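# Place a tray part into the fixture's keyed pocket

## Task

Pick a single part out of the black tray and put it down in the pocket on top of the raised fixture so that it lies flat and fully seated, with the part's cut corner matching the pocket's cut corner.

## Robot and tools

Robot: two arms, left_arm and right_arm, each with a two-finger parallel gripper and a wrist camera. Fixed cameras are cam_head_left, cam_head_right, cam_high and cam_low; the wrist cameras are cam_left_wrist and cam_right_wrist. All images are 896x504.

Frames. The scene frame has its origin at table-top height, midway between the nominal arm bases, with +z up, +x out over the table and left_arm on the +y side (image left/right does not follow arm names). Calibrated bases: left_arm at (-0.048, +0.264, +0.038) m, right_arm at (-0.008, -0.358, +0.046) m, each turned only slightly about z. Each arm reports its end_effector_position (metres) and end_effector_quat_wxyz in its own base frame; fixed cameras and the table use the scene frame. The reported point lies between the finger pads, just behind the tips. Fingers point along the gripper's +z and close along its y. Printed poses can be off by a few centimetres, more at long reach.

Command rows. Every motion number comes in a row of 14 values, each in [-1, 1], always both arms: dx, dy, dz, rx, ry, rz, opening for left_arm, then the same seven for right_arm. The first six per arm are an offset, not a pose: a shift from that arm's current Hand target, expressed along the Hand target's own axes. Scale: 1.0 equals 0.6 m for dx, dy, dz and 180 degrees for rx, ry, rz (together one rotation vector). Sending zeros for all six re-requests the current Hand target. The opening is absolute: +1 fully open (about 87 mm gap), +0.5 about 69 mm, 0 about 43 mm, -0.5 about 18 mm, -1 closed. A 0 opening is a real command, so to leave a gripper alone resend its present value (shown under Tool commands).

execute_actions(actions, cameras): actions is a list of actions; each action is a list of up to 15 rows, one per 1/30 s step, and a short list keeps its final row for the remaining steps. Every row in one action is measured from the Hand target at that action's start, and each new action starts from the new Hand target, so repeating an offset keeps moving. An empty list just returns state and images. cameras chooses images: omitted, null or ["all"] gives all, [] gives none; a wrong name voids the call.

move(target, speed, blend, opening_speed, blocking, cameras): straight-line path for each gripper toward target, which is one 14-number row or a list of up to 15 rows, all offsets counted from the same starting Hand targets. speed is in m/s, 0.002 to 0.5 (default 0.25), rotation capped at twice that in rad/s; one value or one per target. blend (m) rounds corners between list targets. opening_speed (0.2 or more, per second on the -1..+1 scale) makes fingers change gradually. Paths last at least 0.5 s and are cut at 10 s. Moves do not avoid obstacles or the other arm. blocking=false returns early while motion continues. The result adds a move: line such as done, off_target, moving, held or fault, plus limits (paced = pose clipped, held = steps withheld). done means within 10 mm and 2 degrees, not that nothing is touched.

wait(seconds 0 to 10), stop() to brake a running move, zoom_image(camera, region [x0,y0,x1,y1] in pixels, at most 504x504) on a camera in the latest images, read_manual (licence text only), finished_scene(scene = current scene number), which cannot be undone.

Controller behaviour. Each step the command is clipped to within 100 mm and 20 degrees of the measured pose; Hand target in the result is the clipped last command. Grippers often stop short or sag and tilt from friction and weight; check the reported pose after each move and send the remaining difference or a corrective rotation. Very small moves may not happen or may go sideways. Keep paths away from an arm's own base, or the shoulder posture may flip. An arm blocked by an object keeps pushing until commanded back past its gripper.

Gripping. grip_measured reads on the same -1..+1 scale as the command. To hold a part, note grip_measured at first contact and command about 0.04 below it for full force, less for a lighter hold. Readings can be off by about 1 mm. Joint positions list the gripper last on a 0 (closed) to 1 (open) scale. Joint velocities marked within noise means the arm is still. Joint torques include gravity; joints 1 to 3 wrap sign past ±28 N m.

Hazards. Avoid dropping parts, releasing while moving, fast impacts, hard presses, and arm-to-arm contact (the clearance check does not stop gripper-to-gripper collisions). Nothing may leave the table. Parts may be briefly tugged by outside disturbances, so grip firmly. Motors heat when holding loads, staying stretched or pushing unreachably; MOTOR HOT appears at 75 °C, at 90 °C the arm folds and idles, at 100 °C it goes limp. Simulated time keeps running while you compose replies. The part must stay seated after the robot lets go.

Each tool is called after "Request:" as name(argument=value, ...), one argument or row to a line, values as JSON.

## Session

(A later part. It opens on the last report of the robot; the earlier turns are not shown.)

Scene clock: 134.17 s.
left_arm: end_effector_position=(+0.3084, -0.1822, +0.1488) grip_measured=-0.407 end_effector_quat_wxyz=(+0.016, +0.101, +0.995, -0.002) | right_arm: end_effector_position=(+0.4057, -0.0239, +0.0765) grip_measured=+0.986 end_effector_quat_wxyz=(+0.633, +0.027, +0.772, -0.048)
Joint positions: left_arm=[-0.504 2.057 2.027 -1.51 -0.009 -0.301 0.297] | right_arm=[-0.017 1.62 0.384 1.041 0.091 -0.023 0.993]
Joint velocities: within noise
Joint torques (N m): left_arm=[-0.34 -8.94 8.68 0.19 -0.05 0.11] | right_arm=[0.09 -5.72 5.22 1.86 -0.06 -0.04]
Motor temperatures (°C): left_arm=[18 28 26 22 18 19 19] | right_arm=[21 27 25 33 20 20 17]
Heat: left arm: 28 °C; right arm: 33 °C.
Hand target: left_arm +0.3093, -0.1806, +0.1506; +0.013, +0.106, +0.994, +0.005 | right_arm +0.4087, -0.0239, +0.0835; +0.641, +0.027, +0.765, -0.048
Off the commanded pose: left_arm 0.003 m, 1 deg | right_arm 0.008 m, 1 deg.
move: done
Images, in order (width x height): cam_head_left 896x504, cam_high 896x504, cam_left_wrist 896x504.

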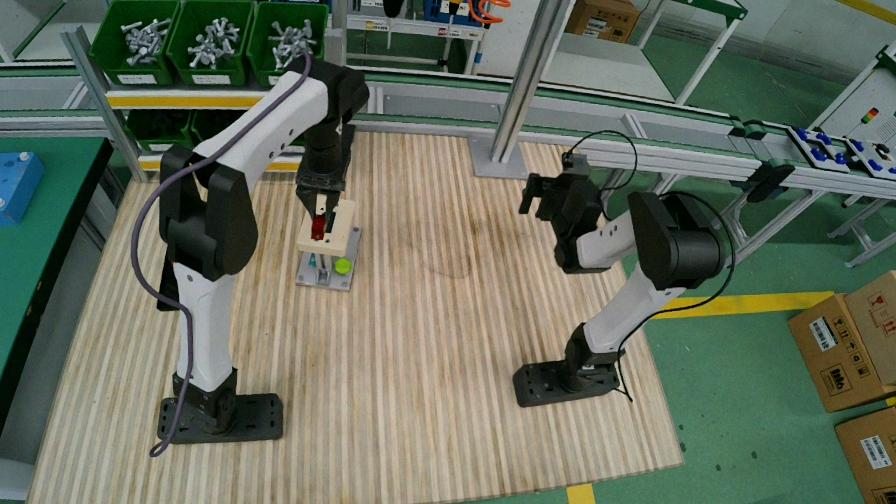

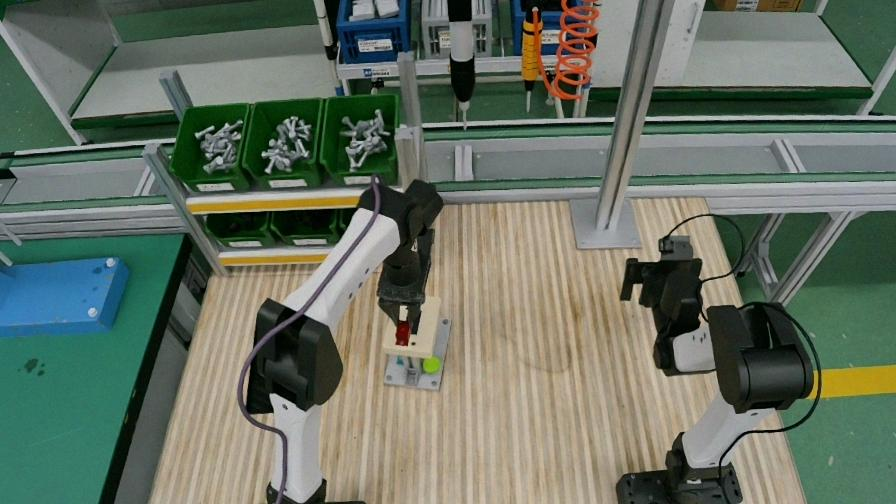

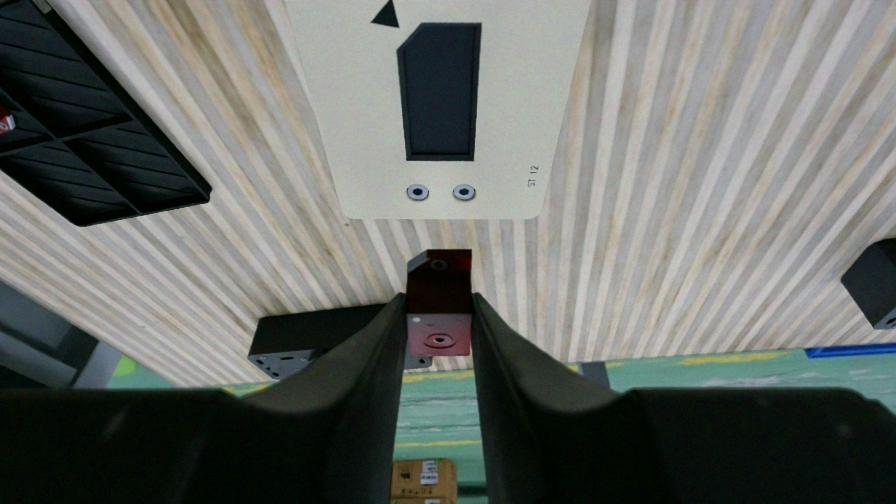

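Request:
move(
  target=[-0.058,0,0,0,0.01,0,-0.6,0,0,0,0,0,0,1],
  cameras=["cam_left_wrist","cam_low","cam_head_right"],
)

Request:
zoom_image(
  camera="cam_left_wrist",
  region=[290, 50, 590, 370],
)

Request:
zoom_image(
  camera="cam_low",
  region=[300, 100, 460, 300],
)

Scene clock: 153.33 s.
left_arm: end_effector_position=(+0.3426, -0.1886, +0.1496) grip_measured=-0.407 end_effector_quat_wxyz=(+0.038, +0.101, +0.994, -0.010) | right_arm: end_effector_position=(+0.4057, -0.0239, +0.0765) grip_measured=+0.986 end_effector_quat_wxyz=(+0.633, +0.027, +0.772, -0.048)
Joint positions: left_arm=[-0.478 2.17 2.212 -1.533 -0.009 -0.275 0.297] | right_arm=[-0.017 1.62 0.384 1.041 0.091 -0.023 0.993]
Joint velocities: within noise
Joint torques (N m): left_arm=[-0.03 -9.78 8.64 0.3 0.09 0.12] | right_arm=[0.09 -5.72 5.22 1.86 -0.05 -0.04]
Motor temperatures (°C): left_arm=[18 29 26 22 18 19 19] | right_arm=[21 27 25 34 20 20 17]
Heat: left arm: 29 °C; right arm: 34 °C.
Hand target: left_arm +0.3433, -0.1879, +0.1514; -0.003, +0.106, +0.994, +0.006 | right_arm +0.4087, -0.0239, +0.0835; +0.641, +0.027, +0.765, -0.048
Off the commanded pose: left_arm 0.002 m, 5 deg | right_arm 0.008 m, 1 deg.
joint sent to its limit (left arm) — joint 4 (wrist pitch), lower limit. The joint targets are off in orientation, not in position.
move: off_target (left_arm)
Images, in order (width x height): cam_head_right 896x504, cam_low 896x504, cam_left_wrist 896x504.

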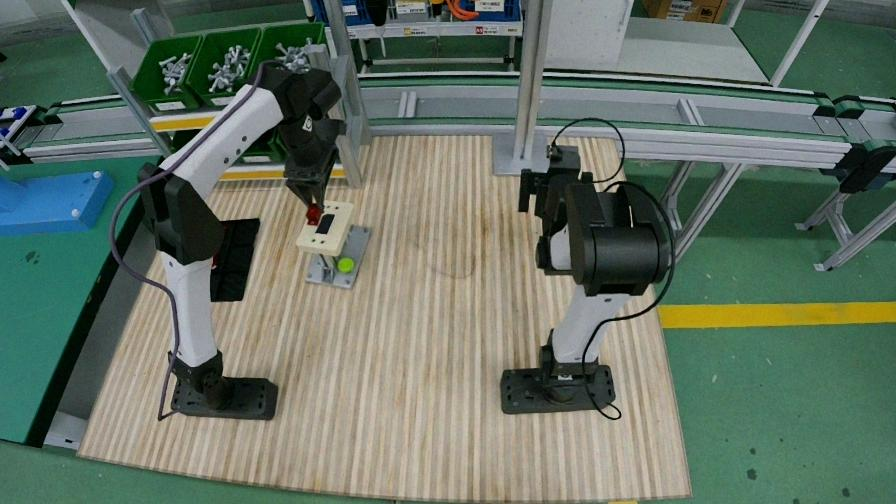

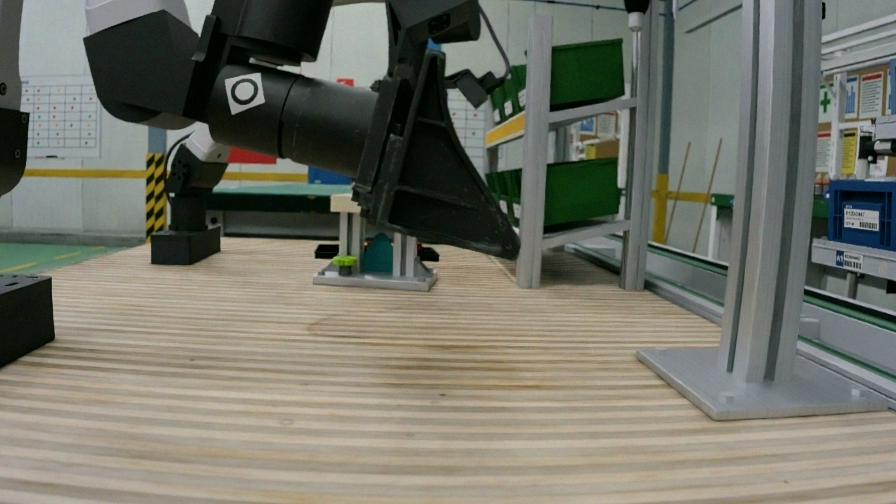

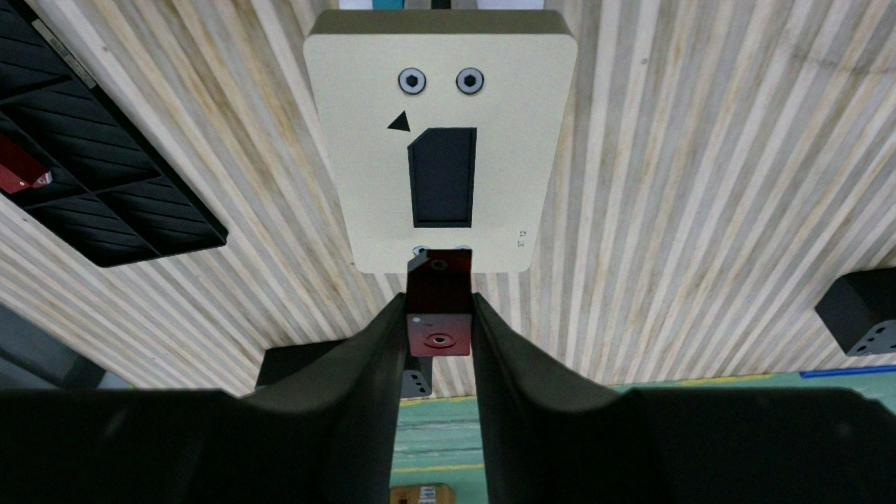

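Scaled by 1.575 from the camera's 896x504 image, which has a finer 1280x720 frame.

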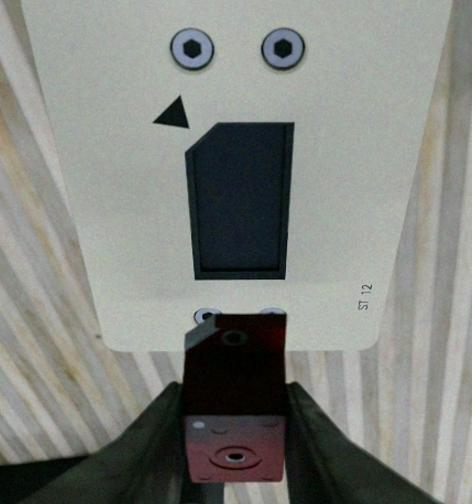

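Scaled by 2.520 from the camera's 896x504 image, which has a finer 1280x720 frame.

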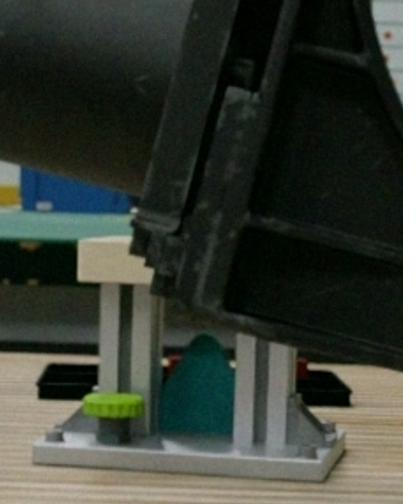

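Request:
move(
  target=[-0.05,-0.002,0.015,0,0,0,-0.6,0,0,0,0,0,0,1],
  speed=0.1,
  cameras=["cam_left_wrist","cam_head_left","cam_head_right","cam_high"],
)

Request:
zoom_image(
  camera="cam_left_wrist",
  region=[290, 100, 590, 400],
)

Request:
zoom_image(
  camera="cam_head_right",
  region=[270, 170, 390, 290],
)

Request:
zoom_image(
  camera="cam_high",
  region=[360, 270, 470, 400],
)

Scene clock: 171.23 s.
left_arm: end_effector_position=(+0.3698, -0.1965, +0.1407) grip_measured=-0.407 end_effector_quat_wxyz=(+0.053, +0.102, +0.993, -0.015) | right_arm: end_effector_position=(+0.4057, -0.0239, +0.0765) grip_measured=+0.986 end_effector_quat_wxyz=(+0.633, +0.027, +0.772, -0.048)
Joint positions: left_arm=[-0.467 2.279 2.358 -1.54 -0.009 -0.261 0.297] | right_arm=[-0.017 1.62 0.384 1.041 0.091 -0.023 0.993]
Joint velocities: within noise
Joint torques (N m): left_arm=[0.2 -10.63 8.61 0.41 0.09 0.11] | right_arm=[0.09 -5.72 5.22 1.86 -0.06 -0.04]
Motor temperatures (°C): left_arm=[18 29 26 22 18 19 19] | right_arm=[21 27 25 34 20 20 17]
Heat: left arm: 29 °C; right arm: 34 °C.
Hand target: left_arm +0.3723, -0.1954, +0.1422; -0.003, +0.106, +0.994, +0.006 | right_arm +0.4087, -0.0239, +0.0835; +0.641, +0.027, +0.765, -0.048
Off the commanded pose: left_arm 0.003 m, 7 deg | right_arm 0.008 m, 1 deg.
joint sent to its limit (left arm) — joint 4 (wrist pitch), lower limit. The joint targets are off in orientation, not in position.
move: off_target (left_arm)
Images, in order (width x height): cam_head_left 896x504, cam_head_right 896x504, cam_high 896x504, cam_left_wrist 896x504.

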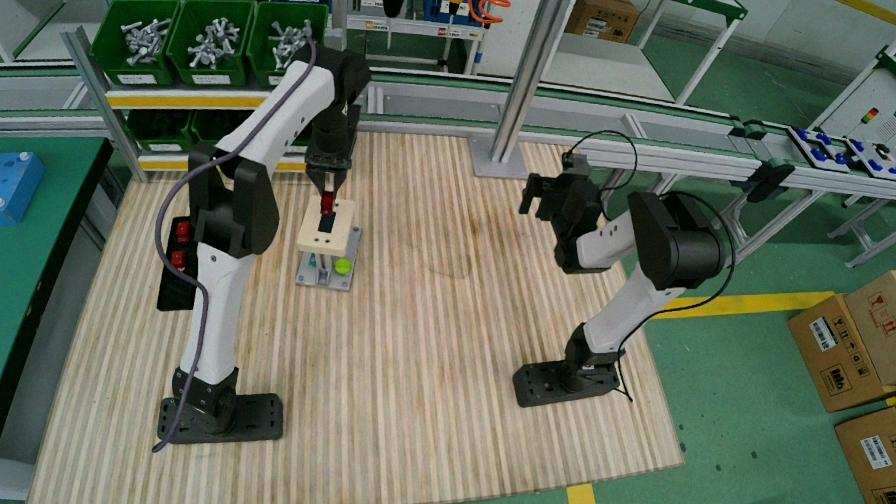

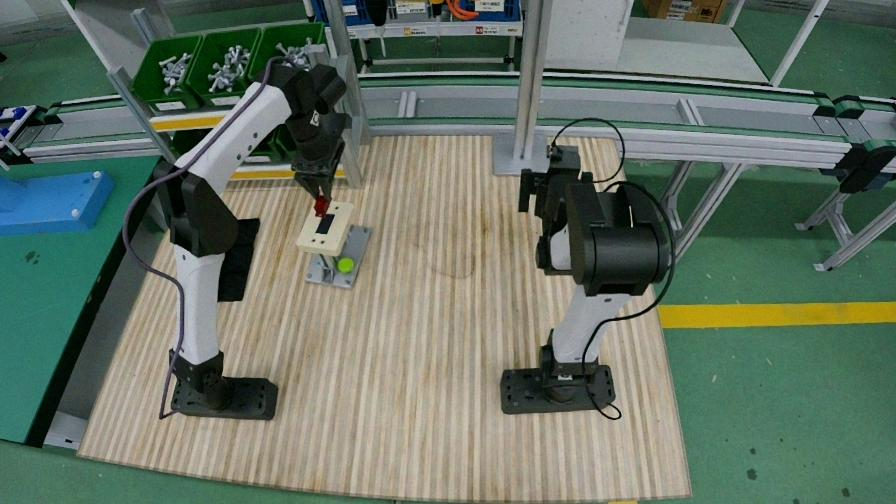

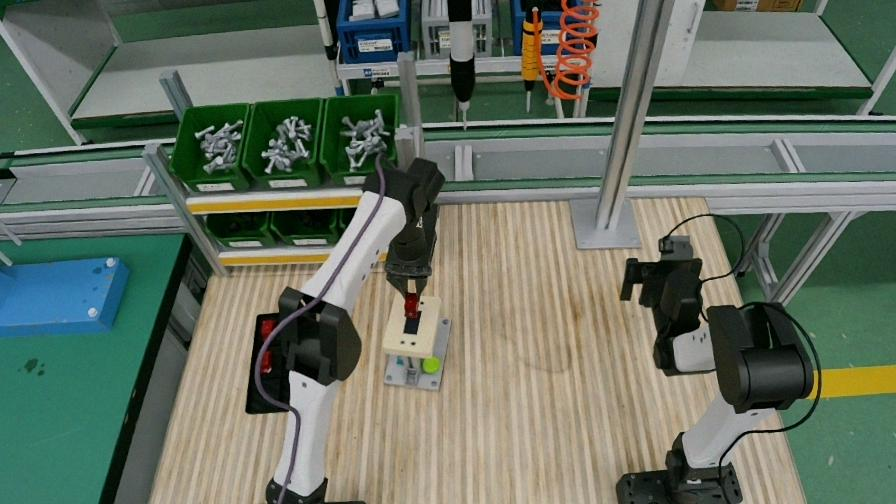

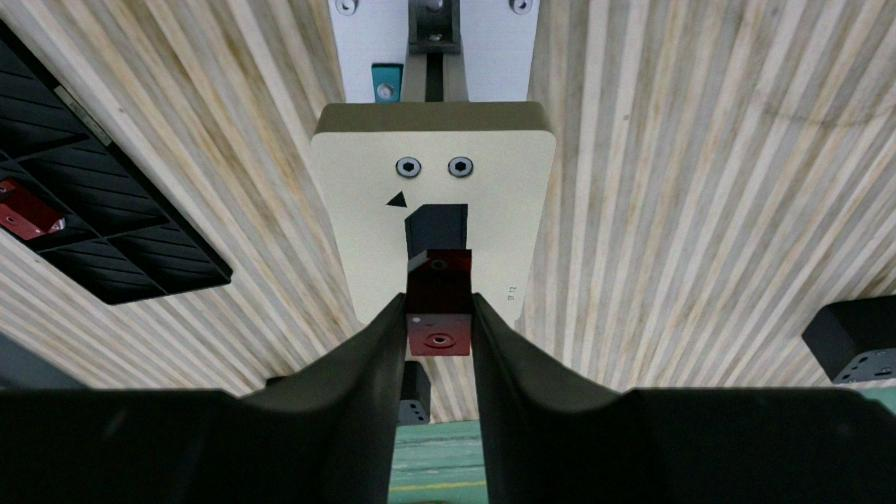

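Scaled by 1.680 from the camera's 896x504 image, which has a finer 1280x720 frame.

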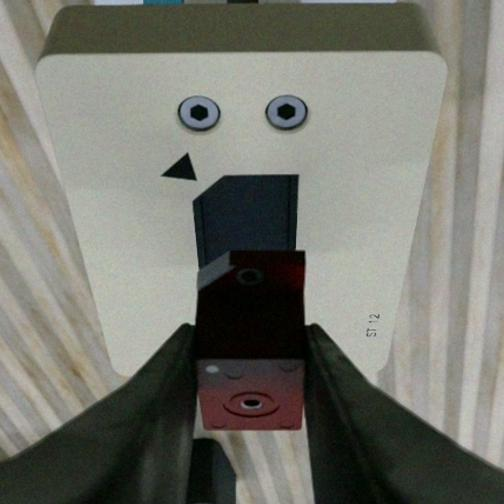

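Scaled by 4.200 from the camera's 896x504 image, which has a finer 1280x720 frame.

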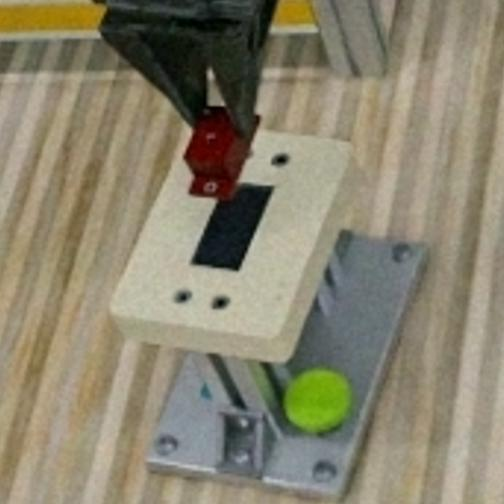

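Scaled by 3.877 from the camera's 896x504 image, which has a finer 1280x720 frame.

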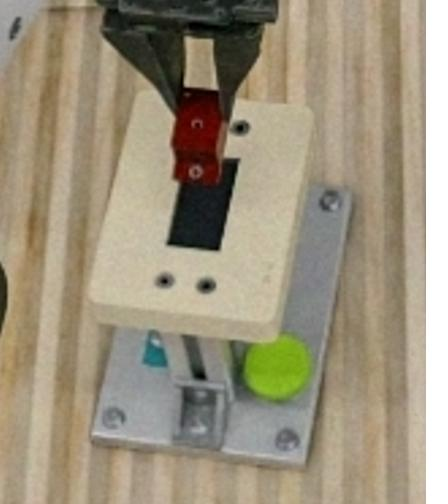

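Request:
move(
  target=[0.01,0,0.021,0,0,0,-0.6,0,0,0,0,0,0,1],
  speed=0.08,
  cameras=["cam_left_wrist","cam_head_left","cam_head_right","cam_high"],
)

Request:
zoom_image(
  camera="cam_left_wrist",
  region=[290, 100, 590, 400],
)

Request:
zoom_image(
  camera="cam_head_right",
  region=[270, 170, 390, 290],
)

Request:
zoom_image(
  camera="cam_high",
  region=[360, 270, 470, 400],
)

Scene clock: 188.40 s.
left_arm: end_effector_position=(+0.3692, -0.1960, +0.1354) grip_measured=-0.407 end_effector_quat_wxyz=(+0.046, +0.102, +0.994, -0.013) | right_arm: end_effector_position=(+0.4057, -0.0239, +0.0765) grip_measured=+0.986 end_effector_quat_wxyz=(+0.633, +0.027, +0.772, -0.048)
Joint positions: left_arm=[-0.466 2.289 2.353 -1.54 -0.009 -0.26 0.297] | right_arm=[-0.017 1.62 0.384 1.041 0.091 -0.023 0.993]
Joint velocities: within noise
Joint torques (N m): left_arm=[-0.14 -10.58 5.63 0.38 0.08 0.08] | right_arm=[0.09 -5.72 5.22 1.86 -0.05 -0.04]
Motor temperatures (°C): left_arm=[18 32 27 22 18 19 19] | right_arm=[21 27 25 35 20 20 17]
Heat: left arm: 32 °C; right arm: 35 °C.
Hand target: left_arm +0.3663, -0.1939, +0.1296; -0.003, +0.106, +0.994, +0.006 | right_arm +0.4087, -0.0239, +0.0835; +0.641, +0.027, +0.765, -0.048
Off the commanded pose: left_arm 0.007 m, 6 deg | right_arm 0.008 m, 1 deg.
joint sent to its limit (left arm) — joint 4 (wrist pitch), lower limit. The joint targets are off in orientation, not in position.
move: off_target (left_arm)
Images, in order (width x height): cam_head_left 896x504, cam_head_right 896x504, cam_high 896x504, cam_left_wrist 896x504.

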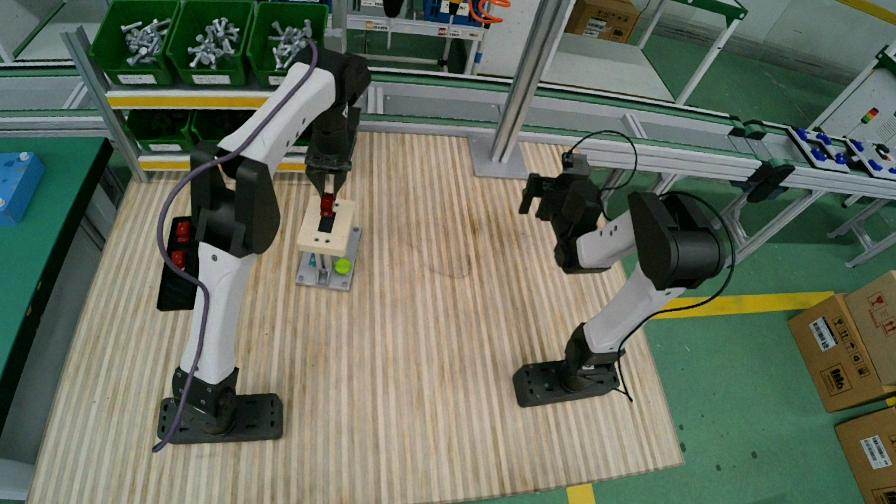

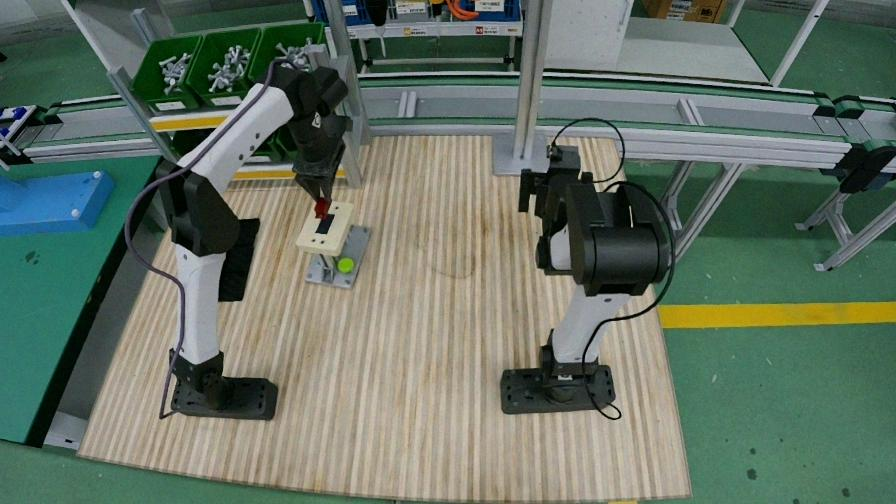

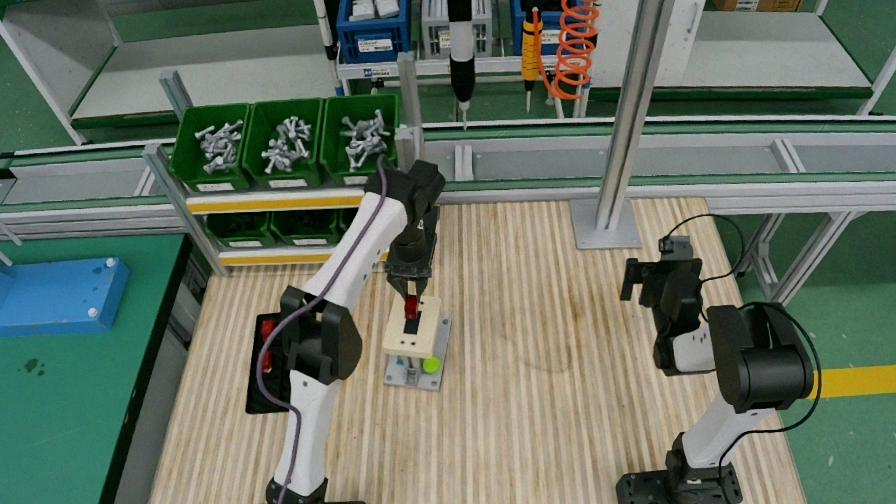

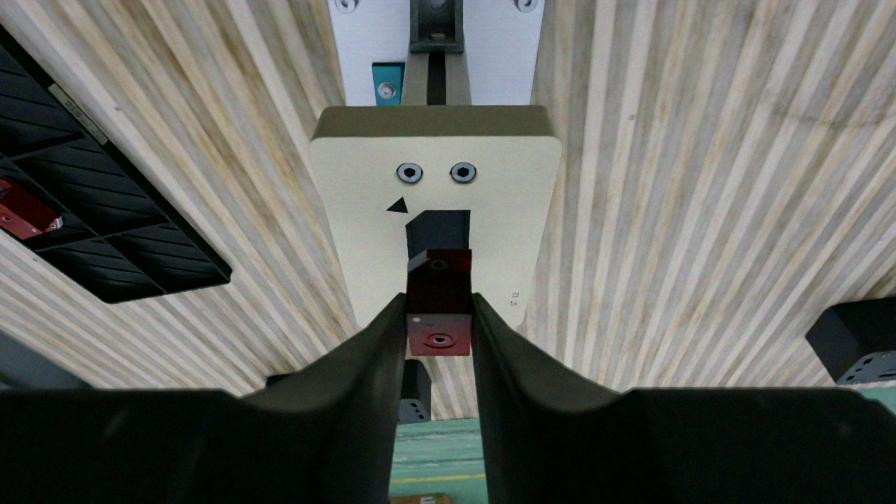

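Scaled by 1.680 from the camera's 896x504 image, which has a finer 1280x720 frame.

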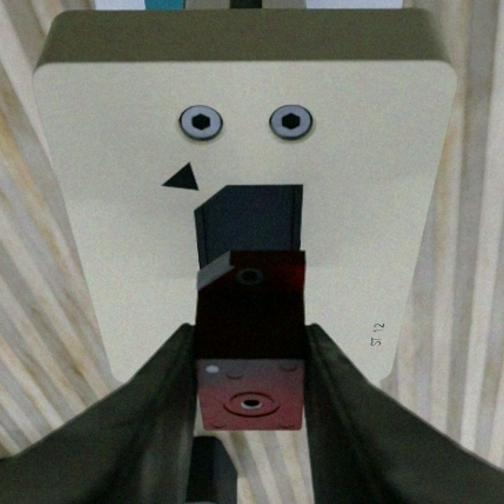

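Scaled by 4.200 from the camera's 896x504 image, which has a finer 1280x720 frame.

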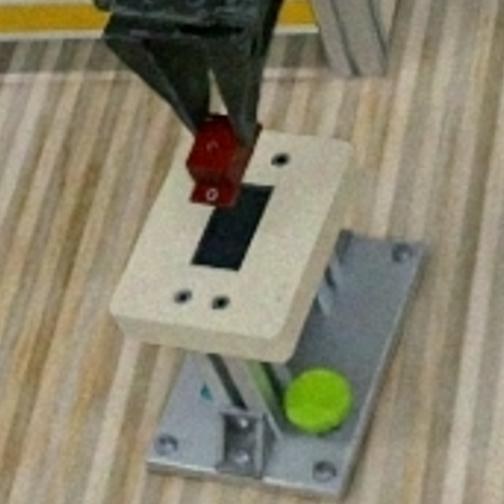

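Scaled by 3.877 from the camera's 896x504 image, which has a finer 1280x720 frame.

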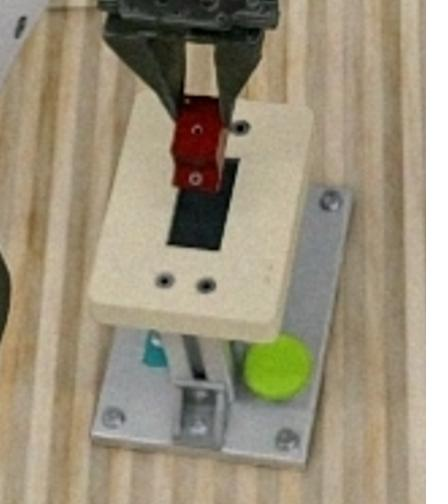

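Request:
move(
  target=[0.018,0,0.025,0,0,0,-0.6,0,0,0,0,0,0,1],
  speed=0.08,
  cameras=["cam_left_wrist","cam_head_right","cam_high"],
)

Request:
zoom_image(
  camera="cam_left_wrist",
  region=[290, 100, 590, 400],
)

Request:
zoom_image(
  camera="cam_head_right",
  region=[270, 170, 390, 290],
)

Request:
zoom_image(
  camera="cam_high",
  region=[360, 270, 470, 400],
)

Scene clock: 201.00 s.
left_arm: end_effector_position=(+0.3600, -0.1914, +0.1196) grip_measured=-0.407 end_effector_quat_wxyz=(+0.015, +0.103, +0.995, -0.001) | right_arm: end_effector_position=(+0.4057, -0.0239, +0.0765) grip_measured=+0.986 end_effector_quat_wxyz=(+0.633, +0.027, +0.772, -0.048)
Joint positions: left_arm=[-0.466 2.298 2.296 -1.54 -0.009 -0.26 0.297] | right_arm=[-0.017 1.62 0.384 1.041 0.091 -0.023 0.993]
Joint velocities: within noise
Joint torques (N m): left_arm=[-0.76 -10.8 5.72 0.26 0.05 0.03] | right_arm=[0.09 -5.72 5.22 1.86 -0.06 -0.04]
Motor temperatures (°C): left_arm=[18 33 26 21 18 19 19] | right_arm=[21 27 26 35 20 20 17]
Heat: left arm: 33 °C; right arm: 35 °C.
Hand target: left_arm +0.3557, -0.1914, +0.1148; -0.003, +0.106, +0.994, +0.006 | right_arm +0.4087, -0.0239, +0.0835; +0.641, +0.027, +0.765, -0.048
Off the commanded pose: left_arm 0.007 m, 2 deg | right_arm 0.008 m, 1 deg.
joint sent to its limit (left arm) — joint 4 (wrist pitch), lower limit. The joint targets still meet the commanded pose.
move: done
Images, in order (width x height): cam_head_right 896x504, cam_high 896x504, cam_left_wrist 896x504.

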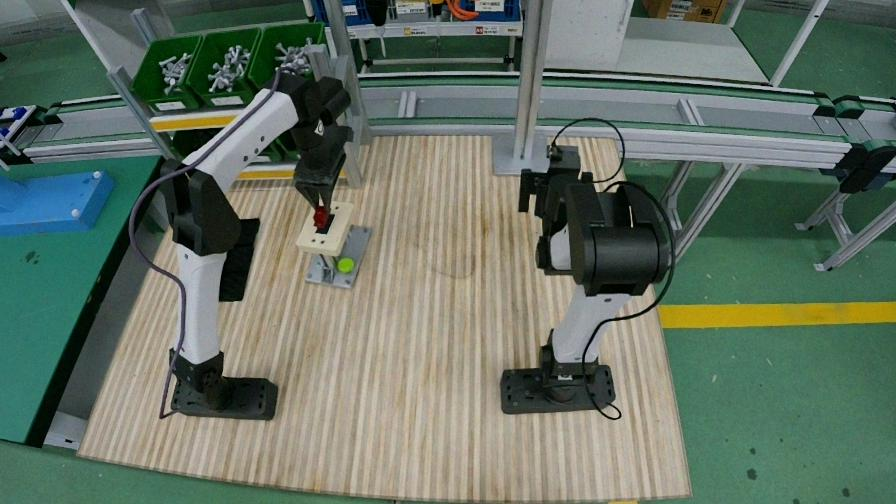

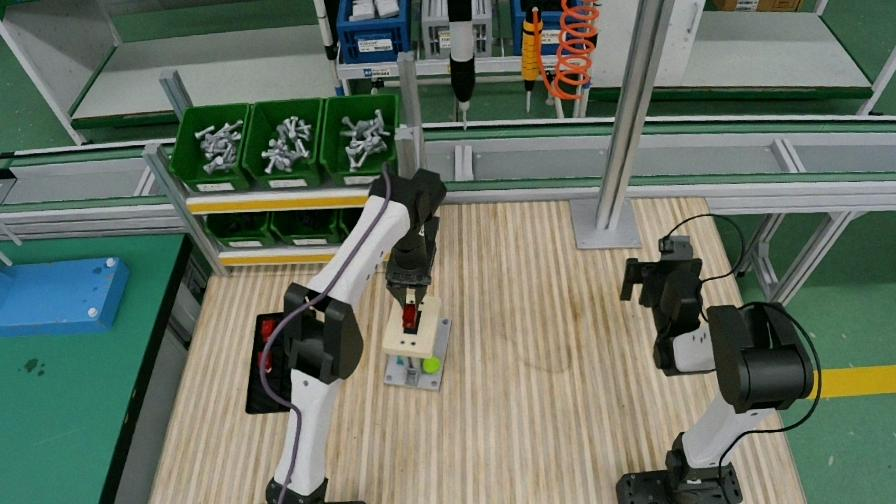

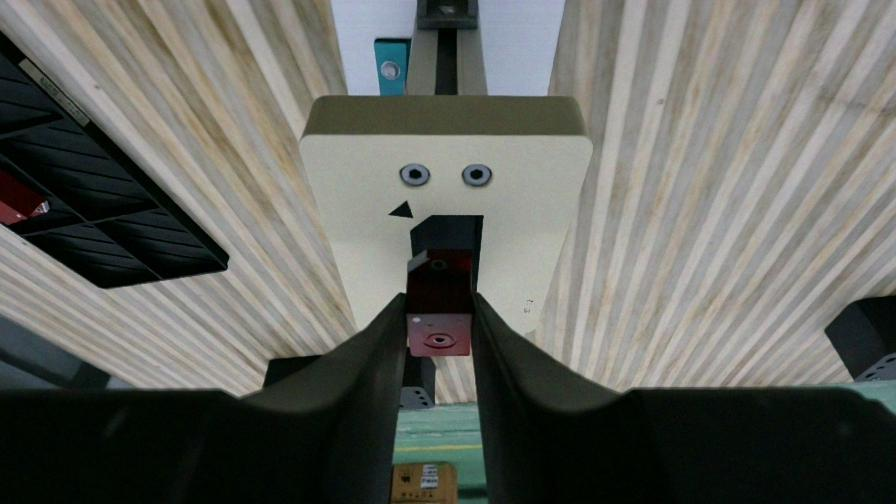

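Scaled by 1.680 from the camera's 896x504 image, which has a finer 1280x720 frame.

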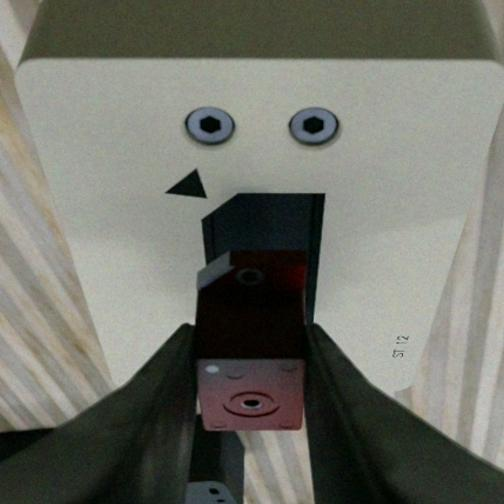

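Scaled by 4.200 from the camera's 896x504 image, which has a finer 1280x720 frame.

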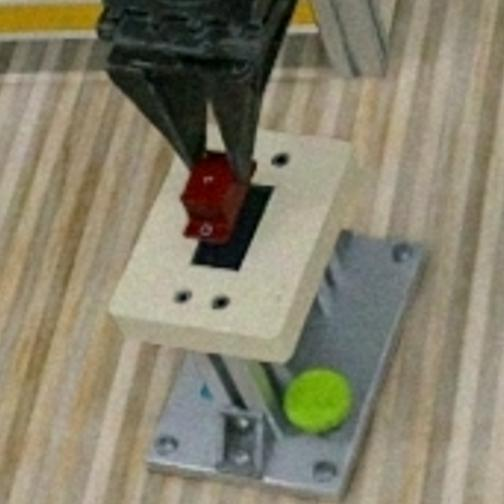

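Scaled by 3.877 from the camera's 896x504 image, which has a finer 1280x720 frame.

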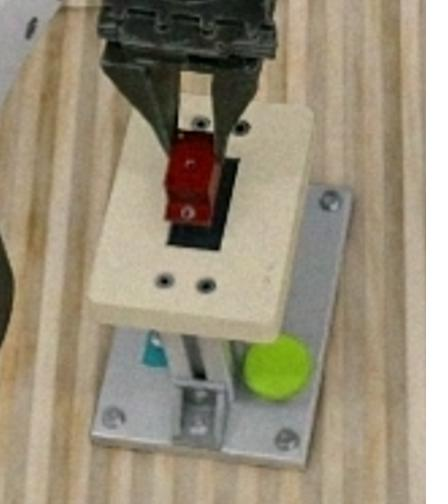

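Request:
move(
  target=[0.008,-0.0045,0.014,0,0,0,-0.6,0,0,0,0,0,0,1],
  speed=0.06,
  cameras=["cam_left_wrist","cam_head_right","cam_high"],
)

Request:
zoom_image(
  camera="cam_left_wrist",
  region=[290, 100, 590, 400],
)

Request:
zoom_image(
  camera="cam_head_right",
  region=[270, 170, 390, 290],
)

Request:
zoom_image(
  camera="cam_high",
  region=[360, 270, 470, 400],
)

Scene clock: 222.17 s.
left_arm: end_effector_position=(+0.3490, -0.1896, +0.1050) grip_measured=-0.407 end_effector_quat_wxyz=(-0.011, +0.107, +0.994, +0.009) | right_arm: end_effector_position=(+0.4057, -0.0239, +0.0765) grip_measured=+0.986 end_effector_quat_wxyz=(+0.633, +0.027, +0.772, -0.048)
Joint positions: left_arm=[-0.475 2.298 2.228 -1.528 -0.009 -0.26 0.297] | right_arm=[-0.017 1.62 0.384 1.041 0.091 -0.023 0.993]
Joint velocities: within noise
Joint torques (N m): left_arm=[-0.77 -12.77 5.63 0.42 0.06 -0.06] | right_arm=[0.09 -5.72 5.22 1.86 -0.05 -0.04]
Motor temperatures (°C): left_arm=[18 33 25 21 18 19 19] | right_arm=[21 27 26 35 20 20 17]
Heat: left arm: 33 °C; right arm: 35 °C.
Hand target: left_arm +0.3505, -0.1929, +0.1064; -0.003, +0.106, +0.994, +0.006 | right_arm +0.4087, -0.0239, +0.0835; +0.641, +0.027, +0.765, -0.048
Off the commanded pose: left_arm 0.004 m, 1 deg | right_arm 0.008 m, 1 deg.
move: done
Images, in order (width x height): cam_head_right 896x504, cam_high 896x504, cam_left_wrist 896x504.

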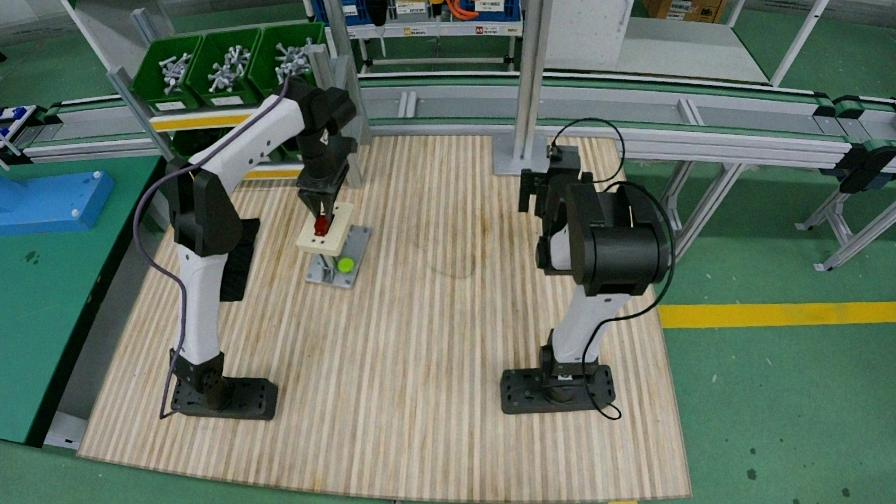

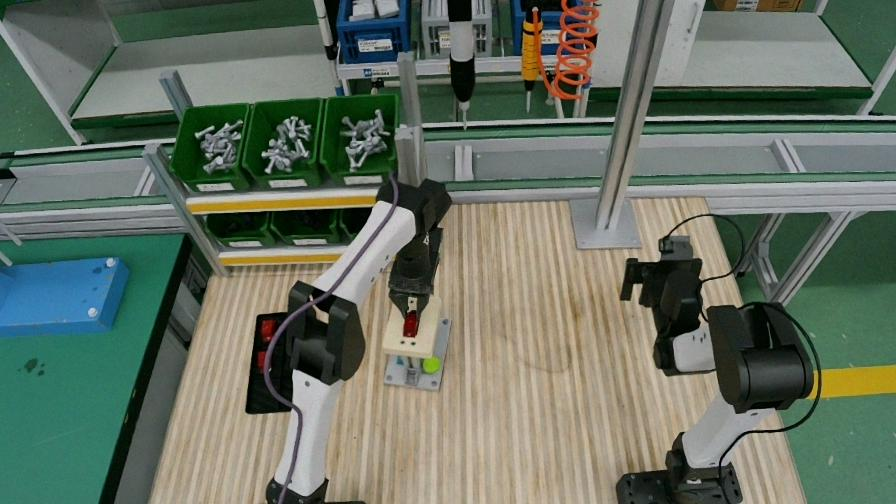

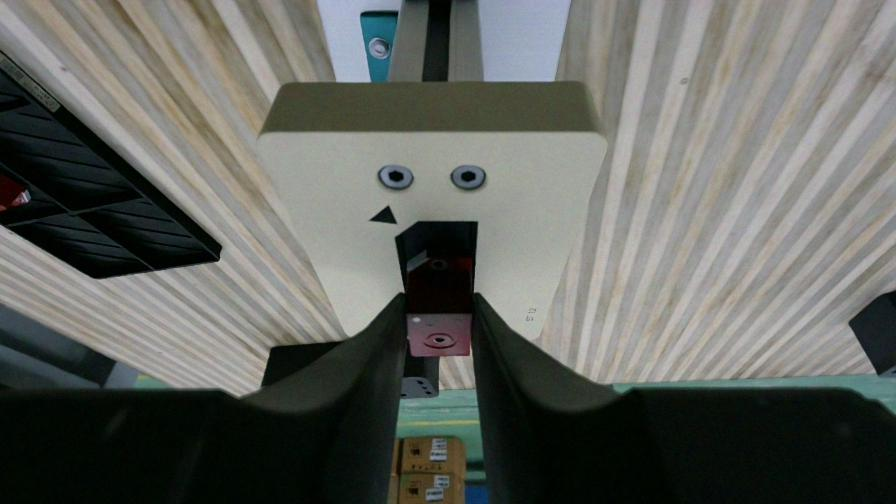

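Scaled by 1.680 from the camera's 896x504 image, which has a finer 1280x720 frame.

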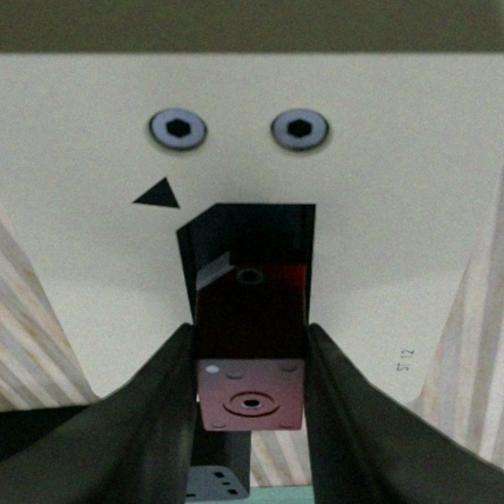

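Scaled by 4.200 from the camera's 896x504 image, which has a finer 1280x720 frame.

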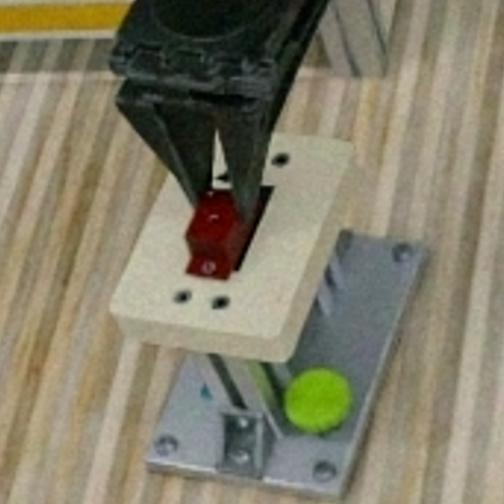

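Scaled by 3.877 from the camera's 896x504 image, which has a finer 1280x720 frame.

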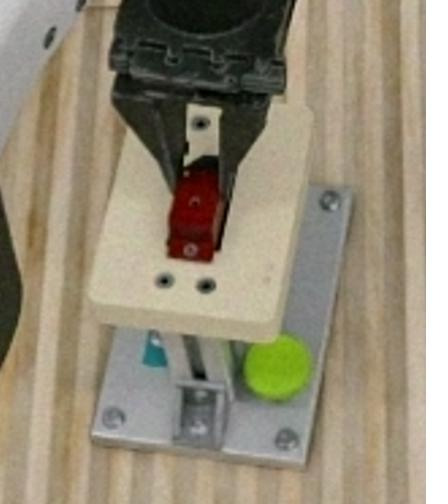

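Request:
zoom_image(
  camera="cam_high",
  region=[385, 295, 435, 350],
)

Request:
zoom_image(
  camera="cam_left_wrist",
  region=[370, 190, 510, 370],
)

Request:
zoom_image(
  camera="cam_head_right",
  region=[295, 195, 355, 255],
)

Scaled by 9.164 from the camera's 896x504 image, which has a finer 1280x720 frame.

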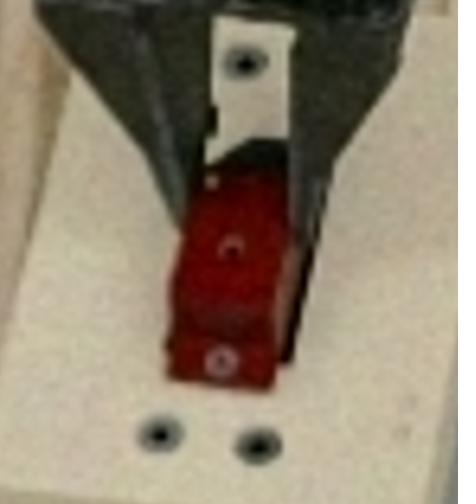

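Scaled by 2.800 from the camera's 896x504 image, which has a finer 1280x720 frame.

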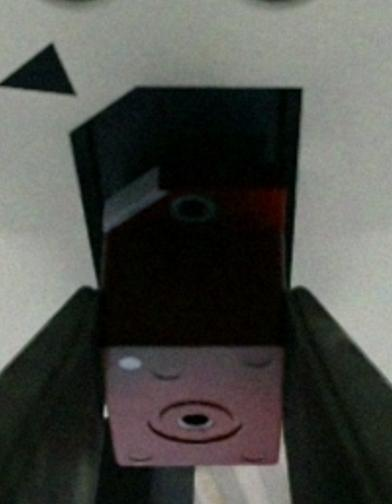

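Scaled by 8.400 from the camera's 896x504 image, which has a finer 1280x720 frame.

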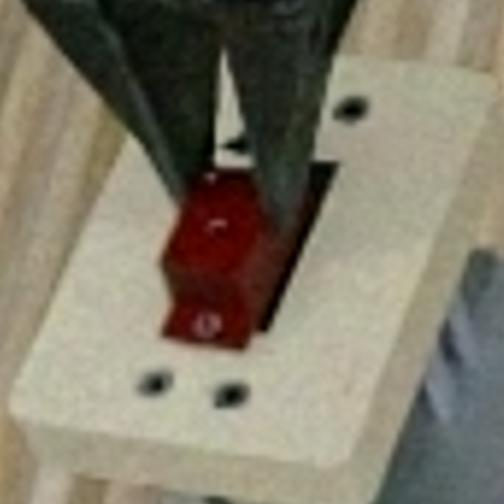

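Request:
move(
  target=[-0.0105,0,-0.007,0,0,0,-0.6,0,0,0,0,0,0,1],
  speed=0.06,
  cameras=["cam_left_wrist","cam_high"],
)

Request:
zoom_image(
  camera="cam_high",
  region=[385, 295, 435, 350],
)

Request:
zoom_image(
  camera="cam_left_wrist",
  region=[370, 190, 510, 370],
)

Scene clock: 248.23 s.
left_arm: end_effector_position=(+0.3576, -0.1940, +0.1098) grip_measured=-0.407 end_effector_quat_wxyz=(+0.005, +0.107, +0.994, +0.003) | right_arm: end_effector_position=(+0.4057, -0.0239, +0.0765) grip_measured=+0.986 end_effector_quat_wxyz=(+0.633, +0.027, +0.772, -0.048)
Joint positions: left_arm=[-0.475 2.313 2.279 -1.53 -0.009 -0.26 0.297] | right_arm=[-0.017 1.62 0.384 1.041 0.091 -0.023 0.993]
Joint velocities: within noise
Joint torques (N m): left_arm=[-0.4 -10.67 8.57 0.11 0.05 -0.02] | right_arm=[0.09 -5.72 5.22 1.86 -0.06 -0.04]
Motor temperatures (°C): left_arm=[18 35 25 21 18 19 20] | right_arm=[21 27 26 36 20 19 17]
Heat: left arm: 35 °C; right arm: 36 °C.
Hand target: left_arm +0.3567, -0.1943, +0.1105; -0.003, +0.106, +0.994, +0.006 | right_arm +0.4087, -0.0239, +0.0835; +0.641, +0.027, +0.765, -0.048
Off the commanded pose: left_arm 0.001 m, 1 deg | right_arm 0.008 m, 1 deg.
joint sent to its limit (left arm) — joint 4 (wrist pitch), lower limit. The joint targets still meet the commanded pose.
move: done
Images, in order (width x height): cam_high 896x504, cam_left_wrist 896x504.

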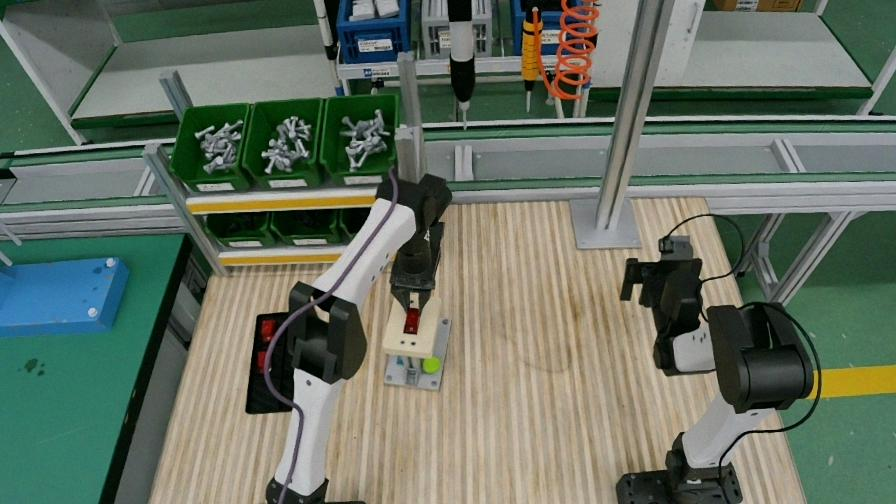

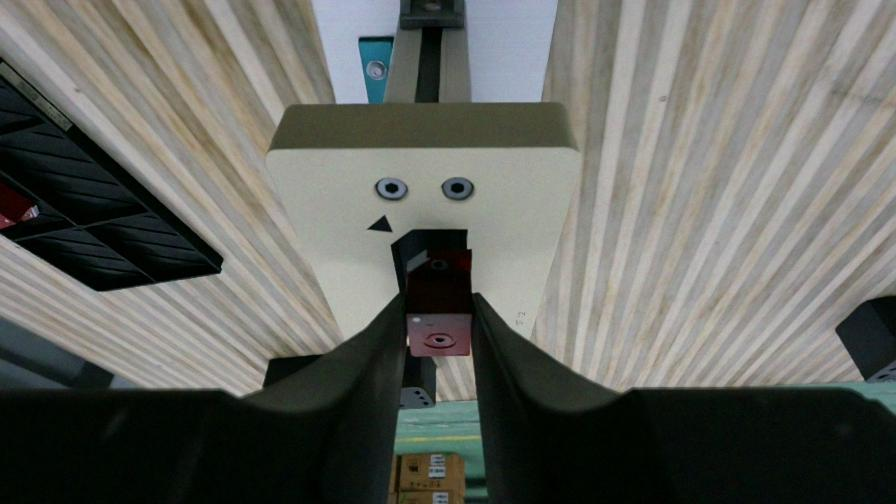

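Scaled by 9.164 from the camera's 896x504 image, which has a finer 1280x720 frame.

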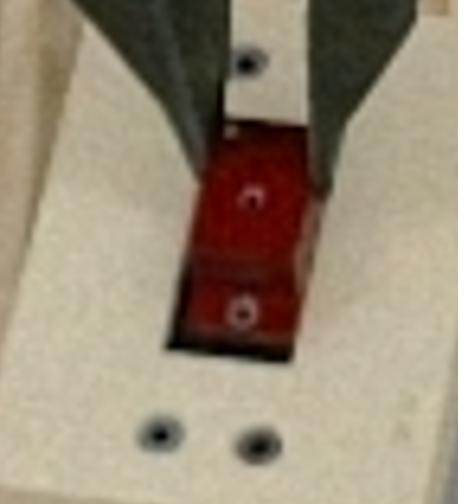

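Scaled by 2.800 from the camera's 896x504 image, which has a finer 1280x720 frame.

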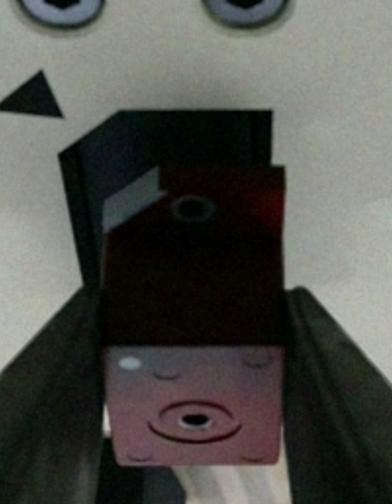

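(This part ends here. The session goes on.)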